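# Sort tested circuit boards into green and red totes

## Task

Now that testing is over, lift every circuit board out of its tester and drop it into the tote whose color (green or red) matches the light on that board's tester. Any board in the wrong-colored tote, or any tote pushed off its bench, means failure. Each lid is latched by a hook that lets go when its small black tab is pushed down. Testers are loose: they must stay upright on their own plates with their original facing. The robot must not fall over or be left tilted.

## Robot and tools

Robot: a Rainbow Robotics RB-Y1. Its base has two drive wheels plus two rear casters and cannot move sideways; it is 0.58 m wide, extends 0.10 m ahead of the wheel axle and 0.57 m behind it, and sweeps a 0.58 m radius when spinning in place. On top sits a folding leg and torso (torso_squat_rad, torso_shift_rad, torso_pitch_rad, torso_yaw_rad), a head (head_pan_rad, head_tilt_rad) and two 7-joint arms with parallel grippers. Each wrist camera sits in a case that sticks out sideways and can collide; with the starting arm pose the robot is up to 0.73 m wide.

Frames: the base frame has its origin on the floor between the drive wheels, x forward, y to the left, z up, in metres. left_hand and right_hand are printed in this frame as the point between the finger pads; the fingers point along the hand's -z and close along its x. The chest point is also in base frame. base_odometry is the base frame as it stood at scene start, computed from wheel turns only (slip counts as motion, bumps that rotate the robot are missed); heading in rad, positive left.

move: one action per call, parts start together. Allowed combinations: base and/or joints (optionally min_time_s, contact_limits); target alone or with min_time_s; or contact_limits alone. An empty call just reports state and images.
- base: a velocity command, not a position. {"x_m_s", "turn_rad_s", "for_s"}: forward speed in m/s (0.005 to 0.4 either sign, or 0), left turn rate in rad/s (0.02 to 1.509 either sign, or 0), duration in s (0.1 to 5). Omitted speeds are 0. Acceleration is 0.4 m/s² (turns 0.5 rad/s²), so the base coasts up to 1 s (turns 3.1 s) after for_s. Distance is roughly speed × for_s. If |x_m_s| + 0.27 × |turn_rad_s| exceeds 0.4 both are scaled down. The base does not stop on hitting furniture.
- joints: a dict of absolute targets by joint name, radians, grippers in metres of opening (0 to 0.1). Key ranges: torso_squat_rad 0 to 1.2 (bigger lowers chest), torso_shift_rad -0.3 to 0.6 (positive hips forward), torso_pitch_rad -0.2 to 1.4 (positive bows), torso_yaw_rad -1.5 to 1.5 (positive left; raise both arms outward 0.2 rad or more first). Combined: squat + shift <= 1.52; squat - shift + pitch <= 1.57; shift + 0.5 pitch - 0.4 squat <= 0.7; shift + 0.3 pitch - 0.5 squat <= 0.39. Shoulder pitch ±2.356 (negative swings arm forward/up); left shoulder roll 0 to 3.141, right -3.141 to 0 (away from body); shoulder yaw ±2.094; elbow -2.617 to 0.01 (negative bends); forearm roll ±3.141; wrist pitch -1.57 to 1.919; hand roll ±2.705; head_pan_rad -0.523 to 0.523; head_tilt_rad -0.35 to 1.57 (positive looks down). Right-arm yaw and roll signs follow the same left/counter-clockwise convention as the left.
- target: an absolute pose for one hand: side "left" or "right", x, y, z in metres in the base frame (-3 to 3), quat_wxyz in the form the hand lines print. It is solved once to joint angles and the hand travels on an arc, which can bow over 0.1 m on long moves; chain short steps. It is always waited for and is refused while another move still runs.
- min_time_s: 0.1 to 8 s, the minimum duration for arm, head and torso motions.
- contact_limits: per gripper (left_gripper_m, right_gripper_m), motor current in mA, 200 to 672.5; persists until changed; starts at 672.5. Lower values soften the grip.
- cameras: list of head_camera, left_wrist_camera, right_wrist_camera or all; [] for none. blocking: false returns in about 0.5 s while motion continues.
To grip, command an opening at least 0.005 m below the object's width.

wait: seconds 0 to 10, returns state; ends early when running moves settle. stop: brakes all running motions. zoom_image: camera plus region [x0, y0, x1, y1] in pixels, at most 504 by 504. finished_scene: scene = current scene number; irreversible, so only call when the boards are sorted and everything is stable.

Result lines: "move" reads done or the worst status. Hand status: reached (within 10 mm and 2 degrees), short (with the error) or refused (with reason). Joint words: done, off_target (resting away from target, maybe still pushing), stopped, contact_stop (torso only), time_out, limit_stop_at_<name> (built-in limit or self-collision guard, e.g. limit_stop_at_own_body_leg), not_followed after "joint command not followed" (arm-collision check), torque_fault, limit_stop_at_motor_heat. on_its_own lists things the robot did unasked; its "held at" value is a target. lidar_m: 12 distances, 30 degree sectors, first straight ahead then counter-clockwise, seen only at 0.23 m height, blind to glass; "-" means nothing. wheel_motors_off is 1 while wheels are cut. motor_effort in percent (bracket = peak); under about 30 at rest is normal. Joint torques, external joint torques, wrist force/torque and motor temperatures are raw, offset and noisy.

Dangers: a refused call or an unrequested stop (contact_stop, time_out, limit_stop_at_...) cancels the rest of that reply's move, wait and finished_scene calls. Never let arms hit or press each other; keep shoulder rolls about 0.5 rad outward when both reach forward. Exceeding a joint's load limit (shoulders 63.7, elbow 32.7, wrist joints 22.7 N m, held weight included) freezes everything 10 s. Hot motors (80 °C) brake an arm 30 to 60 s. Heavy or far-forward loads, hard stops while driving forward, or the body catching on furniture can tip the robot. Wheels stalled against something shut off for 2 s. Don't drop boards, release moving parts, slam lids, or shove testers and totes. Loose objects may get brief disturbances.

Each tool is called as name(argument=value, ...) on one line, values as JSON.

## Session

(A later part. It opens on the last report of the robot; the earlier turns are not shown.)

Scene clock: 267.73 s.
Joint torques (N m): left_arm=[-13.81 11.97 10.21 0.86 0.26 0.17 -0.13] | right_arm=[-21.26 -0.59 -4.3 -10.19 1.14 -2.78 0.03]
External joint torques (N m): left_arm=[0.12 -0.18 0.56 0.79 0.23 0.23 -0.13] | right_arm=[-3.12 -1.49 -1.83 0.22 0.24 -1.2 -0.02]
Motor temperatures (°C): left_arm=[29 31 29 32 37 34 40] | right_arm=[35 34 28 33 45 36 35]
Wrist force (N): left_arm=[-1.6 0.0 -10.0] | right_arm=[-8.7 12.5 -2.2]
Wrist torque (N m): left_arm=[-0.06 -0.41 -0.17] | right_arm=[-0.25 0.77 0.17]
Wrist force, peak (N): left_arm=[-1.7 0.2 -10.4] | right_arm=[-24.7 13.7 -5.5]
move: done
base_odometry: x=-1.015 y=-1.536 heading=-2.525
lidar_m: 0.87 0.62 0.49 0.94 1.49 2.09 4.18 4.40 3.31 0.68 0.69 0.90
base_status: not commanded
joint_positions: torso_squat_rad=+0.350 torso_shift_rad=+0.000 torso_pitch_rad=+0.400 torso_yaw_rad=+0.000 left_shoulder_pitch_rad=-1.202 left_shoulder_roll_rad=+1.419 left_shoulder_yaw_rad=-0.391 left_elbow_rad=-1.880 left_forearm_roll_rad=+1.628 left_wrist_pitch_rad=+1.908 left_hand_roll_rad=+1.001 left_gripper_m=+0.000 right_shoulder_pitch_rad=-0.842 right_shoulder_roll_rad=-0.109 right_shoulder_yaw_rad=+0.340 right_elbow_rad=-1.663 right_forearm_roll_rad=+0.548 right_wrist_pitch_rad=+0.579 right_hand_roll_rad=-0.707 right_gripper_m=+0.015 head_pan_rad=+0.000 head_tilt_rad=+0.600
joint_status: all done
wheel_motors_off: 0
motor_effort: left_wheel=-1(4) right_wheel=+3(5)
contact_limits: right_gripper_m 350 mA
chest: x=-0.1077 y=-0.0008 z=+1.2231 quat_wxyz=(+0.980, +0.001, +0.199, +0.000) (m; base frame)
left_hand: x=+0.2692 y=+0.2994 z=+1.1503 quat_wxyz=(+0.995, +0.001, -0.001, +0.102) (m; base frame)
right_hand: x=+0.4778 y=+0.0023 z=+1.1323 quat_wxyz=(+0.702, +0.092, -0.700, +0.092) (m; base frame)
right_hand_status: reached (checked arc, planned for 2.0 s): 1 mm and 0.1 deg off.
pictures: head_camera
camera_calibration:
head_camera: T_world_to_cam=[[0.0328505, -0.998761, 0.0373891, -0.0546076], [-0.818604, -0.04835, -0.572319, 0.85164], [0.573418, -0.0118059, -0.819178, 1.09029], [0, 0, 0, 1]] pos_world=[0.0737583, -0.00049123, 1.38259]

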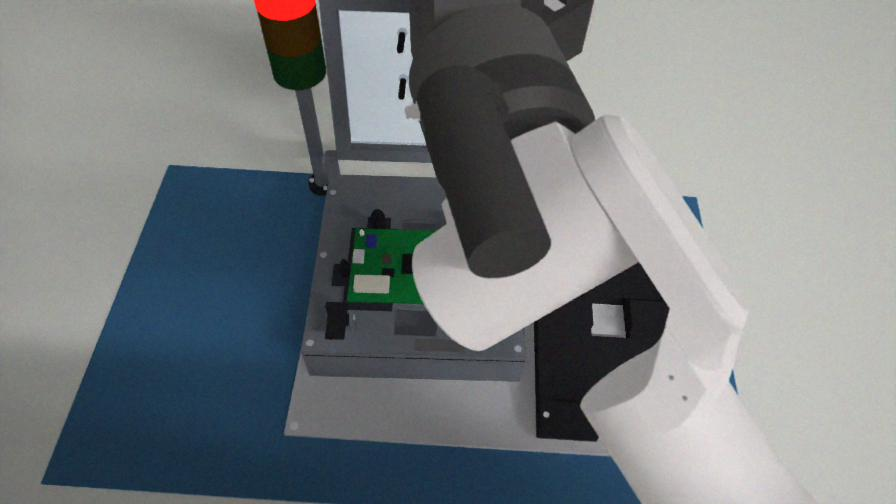

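move(joints={"right_gripper_m":0.05}, cameras=[])

move(target={"side":"right","x":0.36,"y":0.0,"z":1.14,"quat_wxyz":[0.701,0.0923,-0.701,0.0923]}, min_time_s=2, cameras=["head_camera"])

move(target={"side":"right","x":0.22,"y":-0.27,"z":1.06,"quat_wxyz":[0.943,0.253,-0.209,-0.056]}, min_time_s=2, cameras=["head_camera"])

Scene clock: 276.20 s.
Joint torques (N m): left_arm=[-13.59 12.18 10.23 0.95 0.12 0.11 -0.08] | right_arm=[-10.51 -0.31 -1.25 -2.98 -0.54 0.72 0.06]
External joint torques (N m): left_arm=[0.35 0.03 0.57 0.88 0.09 0.17 -0.08] | right_arm=[7.67 -1.19 1.24 7.41 -1.43 2.3 0.01]
Motor temperatures (°C): left_arm=[29 31 29 32 37 34 40] | right_arm=[35 34 28 33 45 36 35]
Wrist force (N): left_arm=[-2.0 0.0 -10.1] | right_arm=[12.0 8.0 -5.2]
Wrist torque (N m): left_arm=[-0.07 -0.45 -0.17] | right_arm=[-0.17 0.42 0.38]
Wrist force, peak (N): left_arm=[-1.6 0.0 -10.4] | right_arm=[14.4 8.2 -7.1]
move: done
base_odometry: x=-1.015 y=-1.536 heading=-2.525
lidar_m: 0.87 0.61 0.49 0.95 1.49 2.09 4.18 4.40 3.31 0.68 0.70 0.90
base_status: not commanded
joint_positions: torso_squat_rad=+0.350 torso_shift_rad=+0.000 torso_pitch_rad=+0.399 torso_yaw_rad=+0.000 left_shoulder_pitch_rad=-1.202 left_shoulder_roll_rad=+1.419 left_shoulder_yaw_rad=-0.391 left_elbow_rad=-1.880 left_forearm_roll_rad=+1.628 left_wrist_pitch_rad=+1.908 left_hand_roll_rad=+1.001 left_gripper_m=+0.000 right_shoulder_pitch_rad=-0.844 right_shoulder_roll_rad=-0.109 right_shoulder_yaw_rad=+0.340 right_elbow_rad=-1.665 right_forearm_roll_rad=+0.548 right_wrist_pitch_rad=+0.578 right_hand_roll_rad=-0.707 right_gripper_m=+0.050 head_pan_rad=+0.000 head_tilt_rad=+0.600
joint_status: all done
wheel_motors_off: 0
motor_effort: left_wheel=-2(3) right_wheel=+3(4)
contact_limits: right_gripper_m 350 mA
chest: x=-0.1078 y=-0.0008 z=+1.2231 quat_wxyz=(+0.980, +0.001, +0.198, +0.000) (m; base frame)
left_hand: x=+0.2690 y=+0.2994 z=+1.1505 quat_wxyz=(+0.995, +0.001, -0.001, +0.102) (m; base frame)
right_hand: x=+0.4779 y=+0.0027 z=+1.1351 quat_wxyz=(+0.700, +0.093, -0.702, +0.092) (m; base frame)
pictures: none
No camera images: "cameras" was empty.

Scene clock: 278.53 s.
Joint torques (N m): left_arm=[-13.65 12.04 10.4 0.97 0.19 0.1 -0.09] | right_arm=[-8.86 6.31 0.27 -9.17 0.98 -1.56 0.31]
External joint torques (N m): left_arm=[0.28 -0.11 0.74 0.89 0.17 0.15 -0.09] | right_arm=[2.16 2.15 1 0.85 0.06 0.18 0.25]
Motor temperatures (°C): left_arm=[29 31 29 32 37 34 40] | right_arm=[35 34 28 33 45 36 35]
Wrist force (N): left_arm=[-1.9 0.2 -9.4] | right_arm=[-3.9 10.8 -6.7]
Wrist torque (N m): left_arm=[-0.08 -0.44 -0.17] | right_arm=[-0.12 0.48 0.45]
Wrist force, peak (N): left_arm=[-1.8 0.0 -10.2] | right_arm=[48.4 -2.1 -11.8]
move: done
base_odometry: x=-1.015 y=-1.536 heading=-2.525
lidar_m: 0.87 0.61 0.49 0.95 1.48 2.09 4.17 4.40 3.31 0.67 0.69 0.89
base_status: not commanded
joint_positions: torso_squat_rad=+0.350 torso_shift_rad=+0.000 torso_pitch_rad=+0.400 torso_yaw_rad=+0.000 left_shoulder_pitch_rad=-1.202 left_shoulder_roll_rad=+1.419 left_shoulder_yaw_rad=-0.391 left_elbow_rad=-1.880 left_forearm_roll_rad=+1.628 left_wrist_pitch_rad=+1.908 left_hand_roll_rad=+1.001 left_gripper_m=+0.000 right_shoulder_pitch_rad=-0.481 right_shoulder_roll_rad=-0.071 right_shoulder_yaw_rad=+0.526 right_elbow_rad=-2.140 right_forearm_roll_rad=+0.653 right_wrist_pitch_rad=+0.737 right_hand_roll_rad=-0.586 right_gripper_m=+0.050 head_pan_rad=+0.000 head_tilt_rad=+0.600
joint_status: all done
wheel_motors_off: 0
motor_effort: left_wheel=-2(4) right_wheel=+2(4)
contact_limits: right_gripper_m 350 mA
chest: x=-0.1077 y=-0.0008 z=+1.2231 quat_wxyz=(+0.980, +0.001, +0.199, +0.000) (m; base frame)
left_hand: x=+0.2692 y=+0.2994 z=+1.1503 quat_wxyz=(+0.995, +0.001, -0.001, +0.102) (m; base frame)
right_hand: x=+0.3603 y=-0.0001 z=+1.1400 quat_wxyz=(+0.701, +0.092, -0.701, +0.092) (m; base frame)
right_hand_status: reached (checked arc, planned for 2.0 s): 0 mm and 0.0 deg off.
pictures: head_camera
camera_calibration:
head_camera: T_world_to_cam=[[0.032862, -0.998759, 0.0374256, -0.0546288], [-0.818579, -0.0483808, -0.572353, 0.851697], [0.573454, -0.0118271, -0.819153, 1.09026], [0, 0, 0, 1]] pos_world=[0.0737606, -0.000460558, 1.38261]

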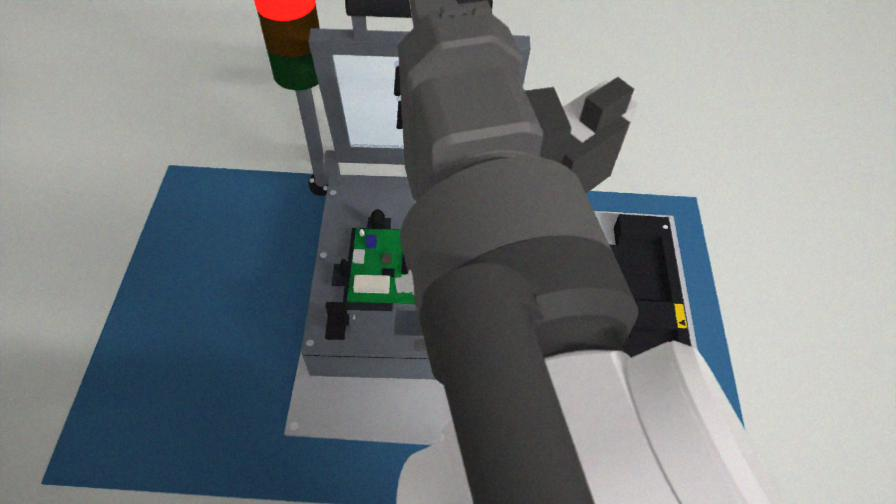

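Scene clock: 280.87 s.
Joint torques (N m): left_arm=[-13.41 12.13 10.2 0.86 0.25 0.12 -0.03] | right_arm=[-3.31 -7.94 -9.5 -1.28 0.05 -1.39 -0.21]
External joint torques (N m): left_arm=[0.52 -0.02 0.55 0.78 0.22 0.18 -0.03] | right_arm=[1.28 0.73 0.08 0.05 -0.01 -0.12 -0.23]
Motor temperatures (°C): left_arm=[29 31 30 32 37 34 40] | right_arm=[35 34 28 33 45 36 35]
Wrist force (N): left_arm=[-1.7 0.2 -9.8] | right_arm=[-0.3 8.5 -11.7]
Wrist torque (N m): left_arm=[-0.09 -0.42 -0.16] | right_arm=[-0.01 0.68 0.51]
Wrist force, peak (N): left_arm=[-1.8 -0.1 -10.1] | right_arm=[-0.7 9.0 -11.7]
move: done
base_odometry: x=-1.015 y=-1.536 heading=-2.525
lidar_m: 0.87 0.61 0.49 0.95 1.49 2.08 4.18 4.40 3.31 0.68 0.69 0.90
base_status: not commanded
joint_positions: torso_squat_rad=+0.350 torso_shift_rad=+0.000 torso_pitch_rad=+0.400 torso_yaw_rad=+0.000 left_shoulder_pitch_rad=-1.202 left_shoulder_roll_rad=+1.419 left_shoulder_yaw_rad=-0.391 left_elbow_rad=-1.880 left_forearm_roll_rad=+1.628 left_wrist_pitch_rad=+1.908 left_hand_roll_rad=+1.001 left_gripper_m=+0.000 right_shoulder_pitch_rad=+0.471 right_shoulder_roll_rad=-1.505 right_shoulder_yaw_rad=-0.567 right_elbow_rad=-2.384 right_forearm_roll_rad=-1.560 right_wrist_pitch_rad=+0.696 right_hand_roll_rad=-0.686 right_gripper_m=+0.050 head_pan_rad=+0.000 head_tilt_rad=+0.600
joint_status: all done
wheel_motors_off: 0
motor_effort: left_wheel=-3(5) right_wheel=+3(4)
contact_limits: right_gripper_m 350 mA
chest: x=-0.1076 y=-0.0007 z=+1.2231 quat_wxyz=(+0.980, +0.000, +0.199, +0.000) (m; base frame)
left_hand: x=+0.2692 y=+0.2995 z=+1.1502 quat_wxyz=(+0.995, +0.001, -0.001, +0.102) (m; base frame)
right_hand: x=+0.2204 y=-0.2696 z=+1.0608 quat_wxyz=(+0.943, +0.250, -0.213, -0.059) (m; base frame)
right_hand_status: reached (checked arc, planned for 2.0 s): 1 mm and 0.7 deg off.
pictures: head_camera
camera_calibration:
head_camera: T_world_to_cam=[[0.0329618, -0.99875, 0.0375772, -0.0547059], [-0.818603, -0.0485489, -0.572304, 0.851657], [0.573413, -0.0118966, -0.81918, 1.09027], [0, 0, 0, 1]] pos_world=[0.0737943, -0.000319836, 1.38259]

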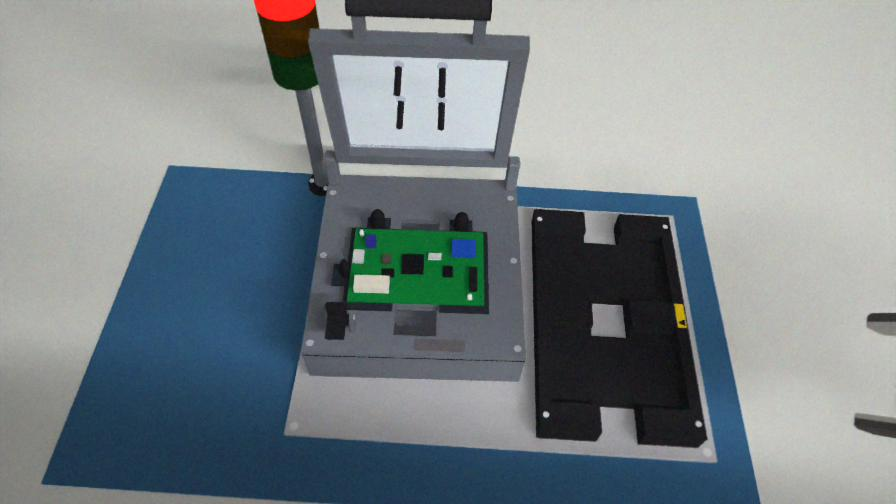

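move(target={"side":"left","x":0.366,"y":0.06,"z":1.08,"quat_wxyz":[1,0,0,0]}, min_time_s=2.5, cameras=["left_wrist_camera"])

move(joints={"left_gripper_m":0.095,"right_gripper_m":0.0}, cameras=[])

move(target={"side":"left","x":0.366,"y":0.024,"z":1.03,"quat_wxyz":[1,0,0,0]}, min_time_s=1.5, cameras=["head_camera","left_wrist_camera"])

Scene clock: 298.63 s.
Joint torques (N m): left_arm=[-22.42 5.72 7.72 -1.53 -0.08 -0.72 -0.01] | right_arm=[-3.33 -7.86 -9.62 -1.2 0.05 -1.27 -0.14]
External joint torques (N m): left_arm=[0.33 -1.3 -0.9 1.42 -0.11 -0.66 -0.01] | right_arm=[1.26 0.81 -0.05 0.13 0 0 -0.16]
Motor temperatures (°C): left_arm=[30 31 30 32 37 34 40] | right_arm=[34 34 28 32 45 35 35]
Wrist force (N): left_arm=[-4.7 -0.4 -7.9] | right_arm=[-0.2 8.0 -11.3]
Wrist torque (N m): left_arm=[-0.04 -0.56 -0.20] | right_arm=[0.03 0.69 0.49]
Wrist force, peak (N): left_arm=[-5.1 1.1 -10.2] | right_arm=[-0.3 8.4 -11.9]
move: done
base_odometry: x=-1.015 y=-1.536 heading=-2.525
lidar_m: 0.87 0.60 0.49 0.95 1.48 2.08 4.17 4.40 3.30 0.67 0.70 0.89
base_status: not commanded
joint_positions: torso_squat_rad=+0.350 torso_shift_rad=+0.000 torso_pitch_rad=+0.400 torso_yaw_rad=+0.000 left_shoulder_pitch_rad=-1.686 left_shoulder_roll_rad=+0.605 left_shoulder_yaw_rad=-0.815 left_elbow_rad=-1.236 left_forearm_roll_rad=+1.254 left_wrist_pitch_rad=+1.833 left_hand_roll_rad=+0.952 left_gripper_m=+0.000 right_shoulder_pitch_rad=+0.471 right_shoulder_roll_rad=-1.505 right_shoulder_yaw_rad=-0.567 right_elbow_rad=-2.384 right_forearm_roll_rad=-1.560 right_wrist_pitch_rad=+0.696 right_hand_roll_rad=-0.686 right_gripper_m=+0.050 head_pan_rad=+0.000 head_tilt_rad=+0.600
joint_status: all done
wheel_motors_off: 0
motor_effort: left_wheel=-3(4) right_wheel=+2(5)
contact_limits: right_gripper_m 350 mA
chest: x=-0.1076 y=-0.0007 z=+1.2231 quat_wxyz=(+0.980, +0.000, +0.199, +0.000) (m; base frame)
left_hand: x=+0.3657 y=+0.0601 z=+1.0801 quat_wxyz=(+1.000, +0.000, -0.001, +0.000) (m; base frame)
left_hand_status: reached (checked arc, planned for 2.5 s): 0 mm and 0.1 deg off.
right_hand: x=+0.2204 y=-0.2696 z=+1.0608 quat_wxyz=(+0.943, +0.250, -0.213, -0.059) (m; base frame)
pictures: left_wrist_camera
camera_calibration:
left_wrist_camera: T_world_to_cam=[[0.999816, 0.0158307, -0.0108089, -0.356291], [0.0190951, -0.871948, 0.489225, -0.448669], [-0.00168002, -0.489342, -0.87209, 1.04097], [0, 0, 0, 1]] pos_world=[0.366542, 0.123816, 1.12347]

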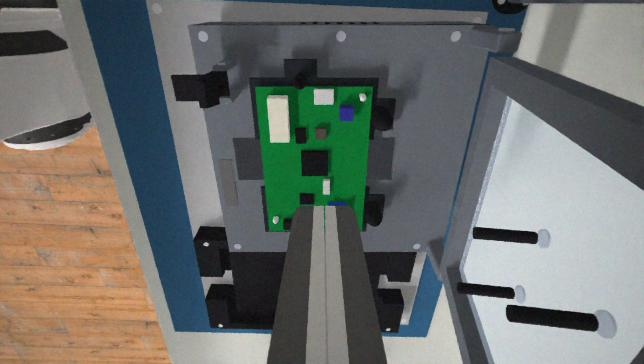

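Scene clock: 300.27 s.
Joint torques (N m): left_arm=[-22.54 5.71 7.7 -1.45 -0.21 -0.63 -0.28] | right_arm=[-3.22 -7.97 -9.4 -1.2 0.14 -1.42 -0.31]
External joint torques (N m): left_arm=[0.2 -1.32 -0.92 1.49 -0.24 -0.57 -0.28] | right_arm=[1.37 0.7 0.17 0.13 0.08 -0.15 -0.33]
Motor temperatures (°C): left_arm=[30 31 29 32 37 34 40] | right_arm=[34 34 28 32 45 35 35]
Wrist force (N): left_arm=[-4.6 -0.2 -8.2] | right_arm=[-0.2 8.1 -11.6]
Wrist torque (N m): left_arm=[-0.08 -0.55 -0.20] | right_arm=[0.03 0.67 0.53]
Wrist force, peak (N): left_arm=[-4.9 0.1 -10.3] | right_arm=[-0.3 8.3 -11.9]
move: done
base_odometry: x=-1.015 y=-1.536 heading=-2.525
lidar_m: 0.86 0.62 0.49 0.95 1.48 2.08 4.17 4.40 3.31 0.67 0.70 0.90
base_status: not commanded
joint_positions: torso_squat_rad=+0.350 torso_shift_rad=+0.000 torso_pitch_rad=+0.400 torso_yaw_rad=+0.000 left_shoulder_pitch_rad=-1.686 left_shoulder_roll_rad=+0.605 left_shoulder_yaw_rad=-0.815 left_elbow_rad=-1.236 left_forearm_roll_rad=+1.254 left_wrist_pitch_rad=+1.833 left_hand_roll_rad=+0.952 left_gripper_m=+0.095 right_shoulder_pitch_rad=+0.471 right_shoulder_roll_rad=-1.505 right_shoulder_yaw_rad=-0.567 right_elbow_rad=-2.384 right_forearm_roll_rad=-1.560 right_wrist_pitch_rad=+0.696 right_hand_roll_rad=-0.686 right_gripper_m=+0.000 head_pan_rad=+0.000 head_tilt_rad=+0.600
joint_status: all done
wheel_motors_off: 0
motor_effort: left_wheel=-3(4) right_wheel=+4(4)
contact_limits: right_gripper_m 350 mA
chest: x=-0.1076 y=-0.0007 z=+1.2231 quat_wxyz=(+0.980, +0.000, +0.199, +0.000) (m; base frame)
left_hand: x=+0.3657 y=+0.0601 z=+1.0801 quat_wxyz=(+1.000, +0.000, -0.001, +0.000) (m; base frame)
right_hand: x=+0.2204 y=-0.2696 z=+1.0608 quat_wxyz=(+0.943, +0.250, -0.213, -0.059) (m; base frame)
pictures: none
No camera images: "cameras" was empty.

Scene clock: 302.10 s.
Joint torques (N m): left_arm=[-20.83 5.73 7.07 -1.61 -0.44 -0.44 0.44] | right_arm=[-3.16 -7.99 -9.54 -1.19 0.09 -1.35 -0.19]
External joint torques (N m): left_arm=[2.12 -0.58 -1.05 1.82 -0.47 -0.37 0.44] | right_arm=[1.43 0.68 0.04 0.14 0.03 -0.08 -0.21]
Motor temperatures (°C): left_arm=[30 31 29 32 37 34 40] | right_arm=[34 34 28 32 45 35 35]
Wrist force (N): left_arm=[-4.3 -0.7 -11.1] | right_arm=[-0.1 8.2 -11.8]
Wrist torque (N m): left_arm=[-0.07 -0.47 -0.19] | right_arm=[0.03 0.71 0.51]
Wrist force, peak (N): left_arm=[-7.8 7.7 -7.4] | right_arm=[-0.2 8.4 -11.9]
move: done
base_odometry: x=-1.015 y=-1.536 heading=-2.525
lidar_m: 0.87 0.61 0.49 0.95 1.49 2.09 4.17 4.40 3.32 0.68 0.70 0.89
base_status: not commanded
joint_positions: torso_squat_rad=+0.350 torso_shift_rad=+0.000 torso_pitch_rad=+0.400 torso_yaw_rad=+0.000 left_shoulder_pitch_rad=-1.660 left_shoulder_roll_rad=+0.479 left_shoulder_yaw_rad=-0.877 left_elbow_rad=-1.122 left_forearm_roll_rad=+1.183 left_wrist_pitch_rad=+1.725 left_hand_roll_rad=+0.952 left_gripper_m=+0.095 right_shoulder_pitch_rad=+0.471 right_shoulder_roll_rad=-1.505 right_shoulder_yaw_rad=-0.567 right_elbow_rad=-2.384 right_forearm_roll_rad=-1.560 right_wrist_pitch_rad=+0.696 right_hand_roll_rad=-0.686 right_gripper_m=+0.000 head_pan_rad=+0.000 head_tilt_rad=+0.600
joint_status: all done
wheel_motors_off: 0
motor_effort: left_wheel=-2(4) right_wheel=+3(6)
contact_limits: right_gripper_m 350 mA
chest: x=-0.1076 y=-0.0007 z=+1.2231 quat_wxyz=(+0.980, +0.000, +0.199, +0.000) (m; base frame)
left_hand: x=+0.3655 y=+0.0243 z=+1.0304 quat_wxyz=(+1.000, +0.000, -0.002, +0.000) (m; base frame)
left_hand_status: reached (checked arc, planned for 1.5 s): 1 mm and 0.2 deg off.
right_hand: x=+0.2204 y=-0.2696 z=+1.0608 quat_wxyz=(+0.943, +0.250, -0.213, -0.059) (m; base frame)
pictures: head_camera, left_wrist_camera
camera_calibration:
head_camera: T_world_to_cam=[[0.0329149, -0.998753, 0.0375494, -0.0547016], [-0.818619, -0.0484943, -0.572286, 0.851631], [0.573393, -0.0119018, -0.819194, 1.09029], [0, 0, 0, 1]] pos_world=[0.0737967, -0.000357705, 1.38259]
left_wrist_camera: T_world_to_cam=[[0.999842, 0.015265, -0.00907477, -0.357759], [0.0177531, -0.871963, 0.489251, -0.455146], [-0.000444459, -0.489335, -0.872096, 0.979736], [0, 0, 0, 1]] pos_world=[0.366218, 0.0880101, 1.07386]

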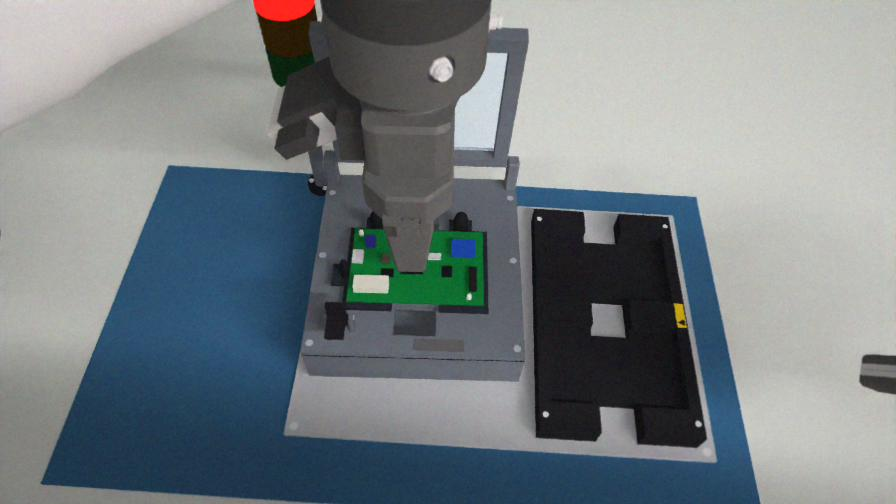

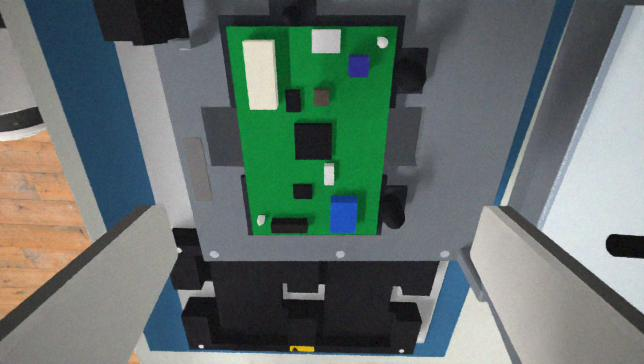

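move(target={"side":"left","x":0.364,"y":0.0255,"z":0.98,"quat_wxyz":[0.99989,0,0,0.015]}, min_time_s=1.2, cameras=["left_wrist_camera"])

move(contact_limits={"left_gripper_m":520}, cameras=[])

Scene clock: 314.90 s.
Joint torques (N m): left_arm=[-20.32 4.06 6.47 -2.37 0.03 -0.34 0.46] | right_arm=[-3.21 -7.87 -9.55 -1.29 0.18 -1.32 -0.24]
External joint torques (N m): left_arm=[2.41 -1.75 -1.38 1.4 0 -0.28 0.46] | right_arm=[1.38 0.8 0.03 0.04 0.13 -0.05 -0.27]
Motor temperatures (°C): left_arm=[30 31 29 32 37 34 40] | right_arm=[34 34 29 32 45 35 35]
Wrist force (N): left_arm=[-1.7 0.3 -9.9] | right_arm=[-0.2 8.0 -11.7]
Wrist torque (N m): left_arm=[-0.10 -0.39 -0.20] | right_arm=[0.03 0.70 0.50]
Wrist force, peak (N): left_arm=[-7.3 0.8 -9.6] | right_arm=[-0.4 8.4 -11.8]
move: done
base_odometry: x=-1.015 y=-1.536 heading=-2.525
lidar_m: 0.87 0.61 0.49 0.95 1.49 2.08 4.18 4.40 3.31 0.68 0.69 0.90
base_status: not commanded
joint_positions: torso_squat_rad=+0.350 torso_shift_rad=+0.000 torso_pitch_rad=+0.400 torso_yaw_rad=+0.000 left_shoulder_pitch_rad=-1.583 left_shoulder_roll_rad=+0.446 left_shoulder_yaw_rad=-0.917 left_elbow_rad=-1.081 left_forearm_roll_rad=+1.132 left_wrist_pitch_rad=+1.627 left_hand_roll_rad=+0.956 left_gripper_m=+0.095 right_shoulder_pitch_rad=+0.471 right_shoulder_roll_rad=-1.505 right_shoulder_yaw_rad=-0.567 right_elbow_rad=-2.384 right_forearm_roll_rad=-1.560 right_wrist_pitch_rad=+0.696 right_hand_roll_rad=-0.686 right_gripper_m=+0.000 head_pan_rad=+0.000 head_tilt_rad=+0.600
joint_status: all done
wheel_motors_off: 0
motor_effort: left_wheel=-2(3) right_wheel=+4(5)
contact_limits: right_gripper_m 350 mA
chest: x=-0.1076 y=-0.0007 z=+1.2231 quat_wxyz=(+0.980, +0.000, +0.199, +0.000) (m; base frame)
left_hand: x=+0.3639 y=+0.0258 z=+0.9804 quat_wxyz=(+1.000, +0.000, -0.001, +0.015) (m; base frame)
left_hand_status: reached (checked arc, planned for 1.2 s): 0 mm and 0.1 deg off.
right_hand: x=+0.2204 y=-0.2696 z=+1.0607 quat_wxyz=(+0.943, +0.250, -0.213, -0.059) (m; base frame)
pictures: left_wrist_camera
camera_calibration:
left_wrist_camera: T_world_to_cam=[[0.998908, 0.0454907, -0.0106592, -0.355592], [0.0448916, -0.871203, 0.488865, -0.438914], [0.0129525, -0.48881, -0.872294, 0.932112], [0, 0, 0, 1]] pos_world=[0.362834, 0.0894188, 1.02386]

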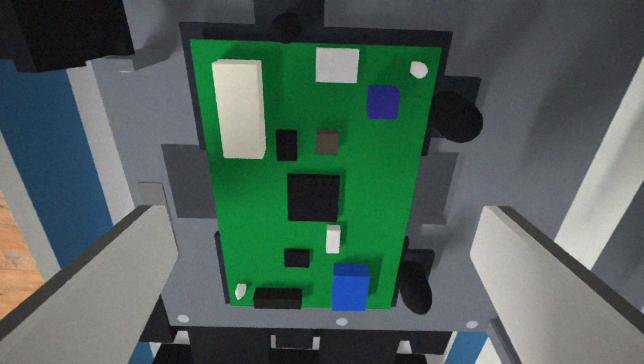

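Scene clock: 315.20 s.
Joint torques (N m): left_arm=[-20.28 4.04 6.43 -2.36 0.13 -0.32 0.52] | right_arm=[-3.19 -7.8 -9.36 -1.18 0.03 -1.33 -0.31]
External joint torques (N m): left_arm=[2.45 -1.77 -1.42 1.41 0.1 -0.26 0.52] | right_arm=[1.4 0.87 0.22 0.15 -0.03 -0.06 -0.33]
Motor temperatures (°C): left_arm=[30 31 29 32 37 34 40] | right_arm=[34 34 29 32 45 35 35]
Wrist force (N): left_arm=[-1.8 0.2 -9.6] | right_arm=[-0.4 8.0 -12.2]
Wrist torque (N m): left_arm=[-0.09 -0.40 -0.19] | right_arm=[0.05 0.70 0.52]
Wrist force, peak (N): left_arm=[-1.8 0.4 -9.8] | right_arm=[-0.4 8.0 -12.2]
base_odometry: x=-1.015 y=-1.536 heading=-2.525
lidar_m: 0.87 0.61 0.49 0.94 1.49 2.09 4.17 4.40 3.30 0.67 0.70 0.90
base_status: not commanded
joint_positions: torso_squat_rad=+0.350 torso_shift_rad=+0.000 torso_pitch_rad=+0.400 torso_yaw_rad=+0.000 left_shoulder_pitch_rad=-1.583 left_shoulder_roll_rad=+0.446 left_shoulder_yaw_rad=-0.917 left_elbow_rad=-1.081 left_forearm_roll_rad=+1.132 left_wrist_pitch_rad=+1.627 left_hand_roll_rad=+0.956 left_gripper_m=+0.095 right_shoulder_pitch_rad=+0.471 right_shoulder_roll_rad=-1.505 right_shoulder_yaw_rad=-0.567 right_elbow_rad=-2.384 right_forearm_roll_rad=-1.560 right_wrist_pitch_rad=+0.696 right_hand_roll_rad=-0.686 right_gripper_m=+0.000 head_pan_rad=+0.000 head_tilt_rad=+0.600
joint_status: not commanded
wheel_motors_off: 0
motor_effort: left_wheel=-2(3) right_wheel=+2(4)
contact_limits: left_gripper_m 520 mA; right_gripper_m 350 mA
chest: x=-0.1076 y=-0.0007 z=+1.2231 quat_wxyz=(+0.980, +0.000, +0.199, +0.000) (m; base frame)
left_hand: x=+0.3639 y=+0.0258 z=+0.9804 quat_wxyz=(+1.000, +0.000, -0.001, +0.015) (m; base frame)
right_hand: x=+0.2204 y=-0.2696 z=+1.0607 quat_wxyz=(+0.943, +0.250, -0.213, -0.059) (m; base frame)
pictures: none
No camera images: "cameras" was empty.

move(target={"side":"left","x":0.364,"y":0.0258,"z":0.949,"quat_wxyz":[0.99993,0,0,0.0115]}, min_time_s=1.5, cameras=[])

move(joints={"left_gripper_m":0.05}, cameras=["left_wrist_camera"])

Scene clock: 338.23 s.
Joint torques (N m): left_arm=[-20.17 3.66 6.02 -2.51 0.08 -0.43 -0.26] | right_arm=[-3.27 -7.91 -9.6 -1.06 0.07 -1.36 -0.11]
External joint torques (N m): left_arm=[2.46 -1.83 -1.43 1.41 0.05 -0.37 -0.26] | right_arm=[1.32 0.76 -0.02 0.27 0.02 -0.09 -0.13]
Motor temperatures (°C): left_arm=[30 31 29 32 37 34 40] | right_arm=[34 34 29 32 45 35 35]
Wrist force (N): left_arm=[-1.9 0.1 -9.8] | right_arm=[-0.1 8.2 -11.4]
Wrist torque (N m): left_arm=[-0.07 -0.44 -0.20] | right_arm=[0.01 0.70 0.50]
Wrist force, peak (N): left_arm=[-1.9 0.3 -10.0] | right_arm=[-0.3 8.2 -11.9]
move: done
base_odometry: x=-1.015 y=-1.536 heading=-2.525
lidar_m: 0.87 0.60 0.49 0.95 1.48 2.08 4.18 4.41 3.32 0.67 0.70 0.90
base_status: not commanded
joint_positions: torso_squat_rad=+0.350 torso_shift_rad=+0.000 torso_pitch_rad=+0.400 torso_yaw_rad=+0.000 left_shoulder_pitch_rad=-1.547 left_shoulder_roll_rad=+0.413 left_shoulder_yaw_rad=-0.942 left_elbow_rad=-1.018 left_forearm_roll_rad=+1.103 left_wrist_pitch_rad=+1.559 left_hand_roll_rad=+0.919 left_gripper_m=+0.095 right_shoulder_pitch_rad=+0.471 right_shoulder_roll_rad=-1.505 right_shoulder_yaw_rad=-0.567 right_elbow_rad=-2.384 right_forearm_roll_rad=-1.560 right_wrist_pitch_rad=+0.696 right_hand_roll_rad=-0.686 right_gripper_m=+0.000 head_pan_rad=+0.000 head_tilt_rad=+0.600
joint_status: all done
wheel_motors_off: 0
motor_effort: left_wheel=-2(4) right_wheel=+4(5)
contact_limits: left_gripper_m 520 mA; right_gripper_m 350 mA
chest: x=-0.1076 y=-0.0007 z=+1.2231 quat_wxyz=(+0.980, +0.000, +0.199, +0.000) (m; base frame)
left_hand: x=+0.3641 y=+0.0259 z=+0.9493 quat_wxyz=(+1.000, +0.000, -0.001, +0.012) (m; base frame)
left_hand_status: reached (checked arc, planned for 1.5 s): 0 mm and 0.1 deg off.
right_hand: x=+0.2204 y=-0.2696 z=+1.0607 quat_wxyz=(+0.943, +0.250, -0.213, -0.059) (m; base frame)
pictures: none
No camera images: "cameras" was empty.

Scene clock: 339.23 s.
Joint torques (N m): left_arm=[-24.2 8.25 7.63 -1.77 -3.3 -3.48 -0.03] | right_arm=[-3.24 -7.85 -9.22 -1.28 0.09 -1.28 -0.25]
External joint torques (N m): left_arm=[-1.59 2.78 0.18 2.15 -3.35 -3.42 -0.03] | right_arm=[1.35 0.83 0.36 0.05 0.04 -0.01 -0.27]
Motor temperatures (°C): left_arm=[30 31 29 32 37 34 40] | right_arm=[34 34 29 32 45 35 35]
Wrist force (N): left_arm=[-22.7 3.1 -2.8] | right_arm=[-0.3 8.4 -11.6]
Wrist torque (N m): left_arm=[-0.04 0.04 -0.44] | right_arm=[-0.01 0.69 0.51]
Wrist force, peak (N): left_arm=[-33.3 5.3 -3.0] | right_arm=[-0.2 8.3 -11.9]
move: off_target
base_odometry: x=-1.015 y=-1.536 heading=-2.524
lidar_m: 0.87 0.61 0.49 0.94 1.49 2.09 4.17 4.40 3.32 0.68 0.70 0.90
base_status: not commanded
joint_positions: torso_squat_rad=+0.350 torso_shift_rad=+0.000 torso_pitch_rad=+0.399 torso_yaw_rad=+0.000 left_shoulder_pitch_rad=-1.546 left_shoulder_roll_rad=+0.412 left_shoulder_yaw_rad=-0.943 left_elbow_rad=-1.018 left_forearm_roll_rad=+1.104 left_wrist_pitch_rad=+1.560 left_hand_roll_rad=+0.919 left_gripper_m=+0.071 right_shoulder_pitch_rad=+0.471 right_shoulder_roll_rad=-1.505 right_shoulder_yaw_rad=-0.567 right_elbow_rad=-2.384 right_forearm_roll_rad=-1.560 right_wrist_pitch_rad=+0.696 right_hand_roll_rad=-0.686 right_gripper_m=+0.000 head_pan_rad=+0.000 head_tilt_rad=+0.600
joint_status: left_gripper_m off_target (ended at +0.071, target +0.050)
wheel_motors_off: 0
motor_effort: left_wheel=+1(3) right_wheel=+6(7)
contact_limits: left_gripper_m 520 mA; right_gripper_m 350 mA
chest: x=-0.1079 y=-0.0007 z=+1.2231 quat_wxyz=(+0.980, +0.000, +0.198, +0.000) (m; base frame)
left_hand: x=+0.3630 y=+0.0256 z=+0.9490 quat_wxyz=(+1.000, +0.000, +0.000, +0.011) (m; base frame)
right_hand: x=+0.2202 y=-0.2696 z=+1.0609 quat_wxyz=(+0.943, +0.250, -0.213, -0.059) (m; base frame)
pictures: left_wrist_camera
camera_calibration:
left_wrist_camera: T_world_to_cam=[[0.999199, 0.0377324, -0.0133565, -0.352365], [0.0394455, -0.871592, 0.488643, -0.421461], [0.00679627, -0.488778, -0.872381, 0.906919], [0, 0, 0, 1]] pos_world=[0.362544, 0.0892367, 0.992417]

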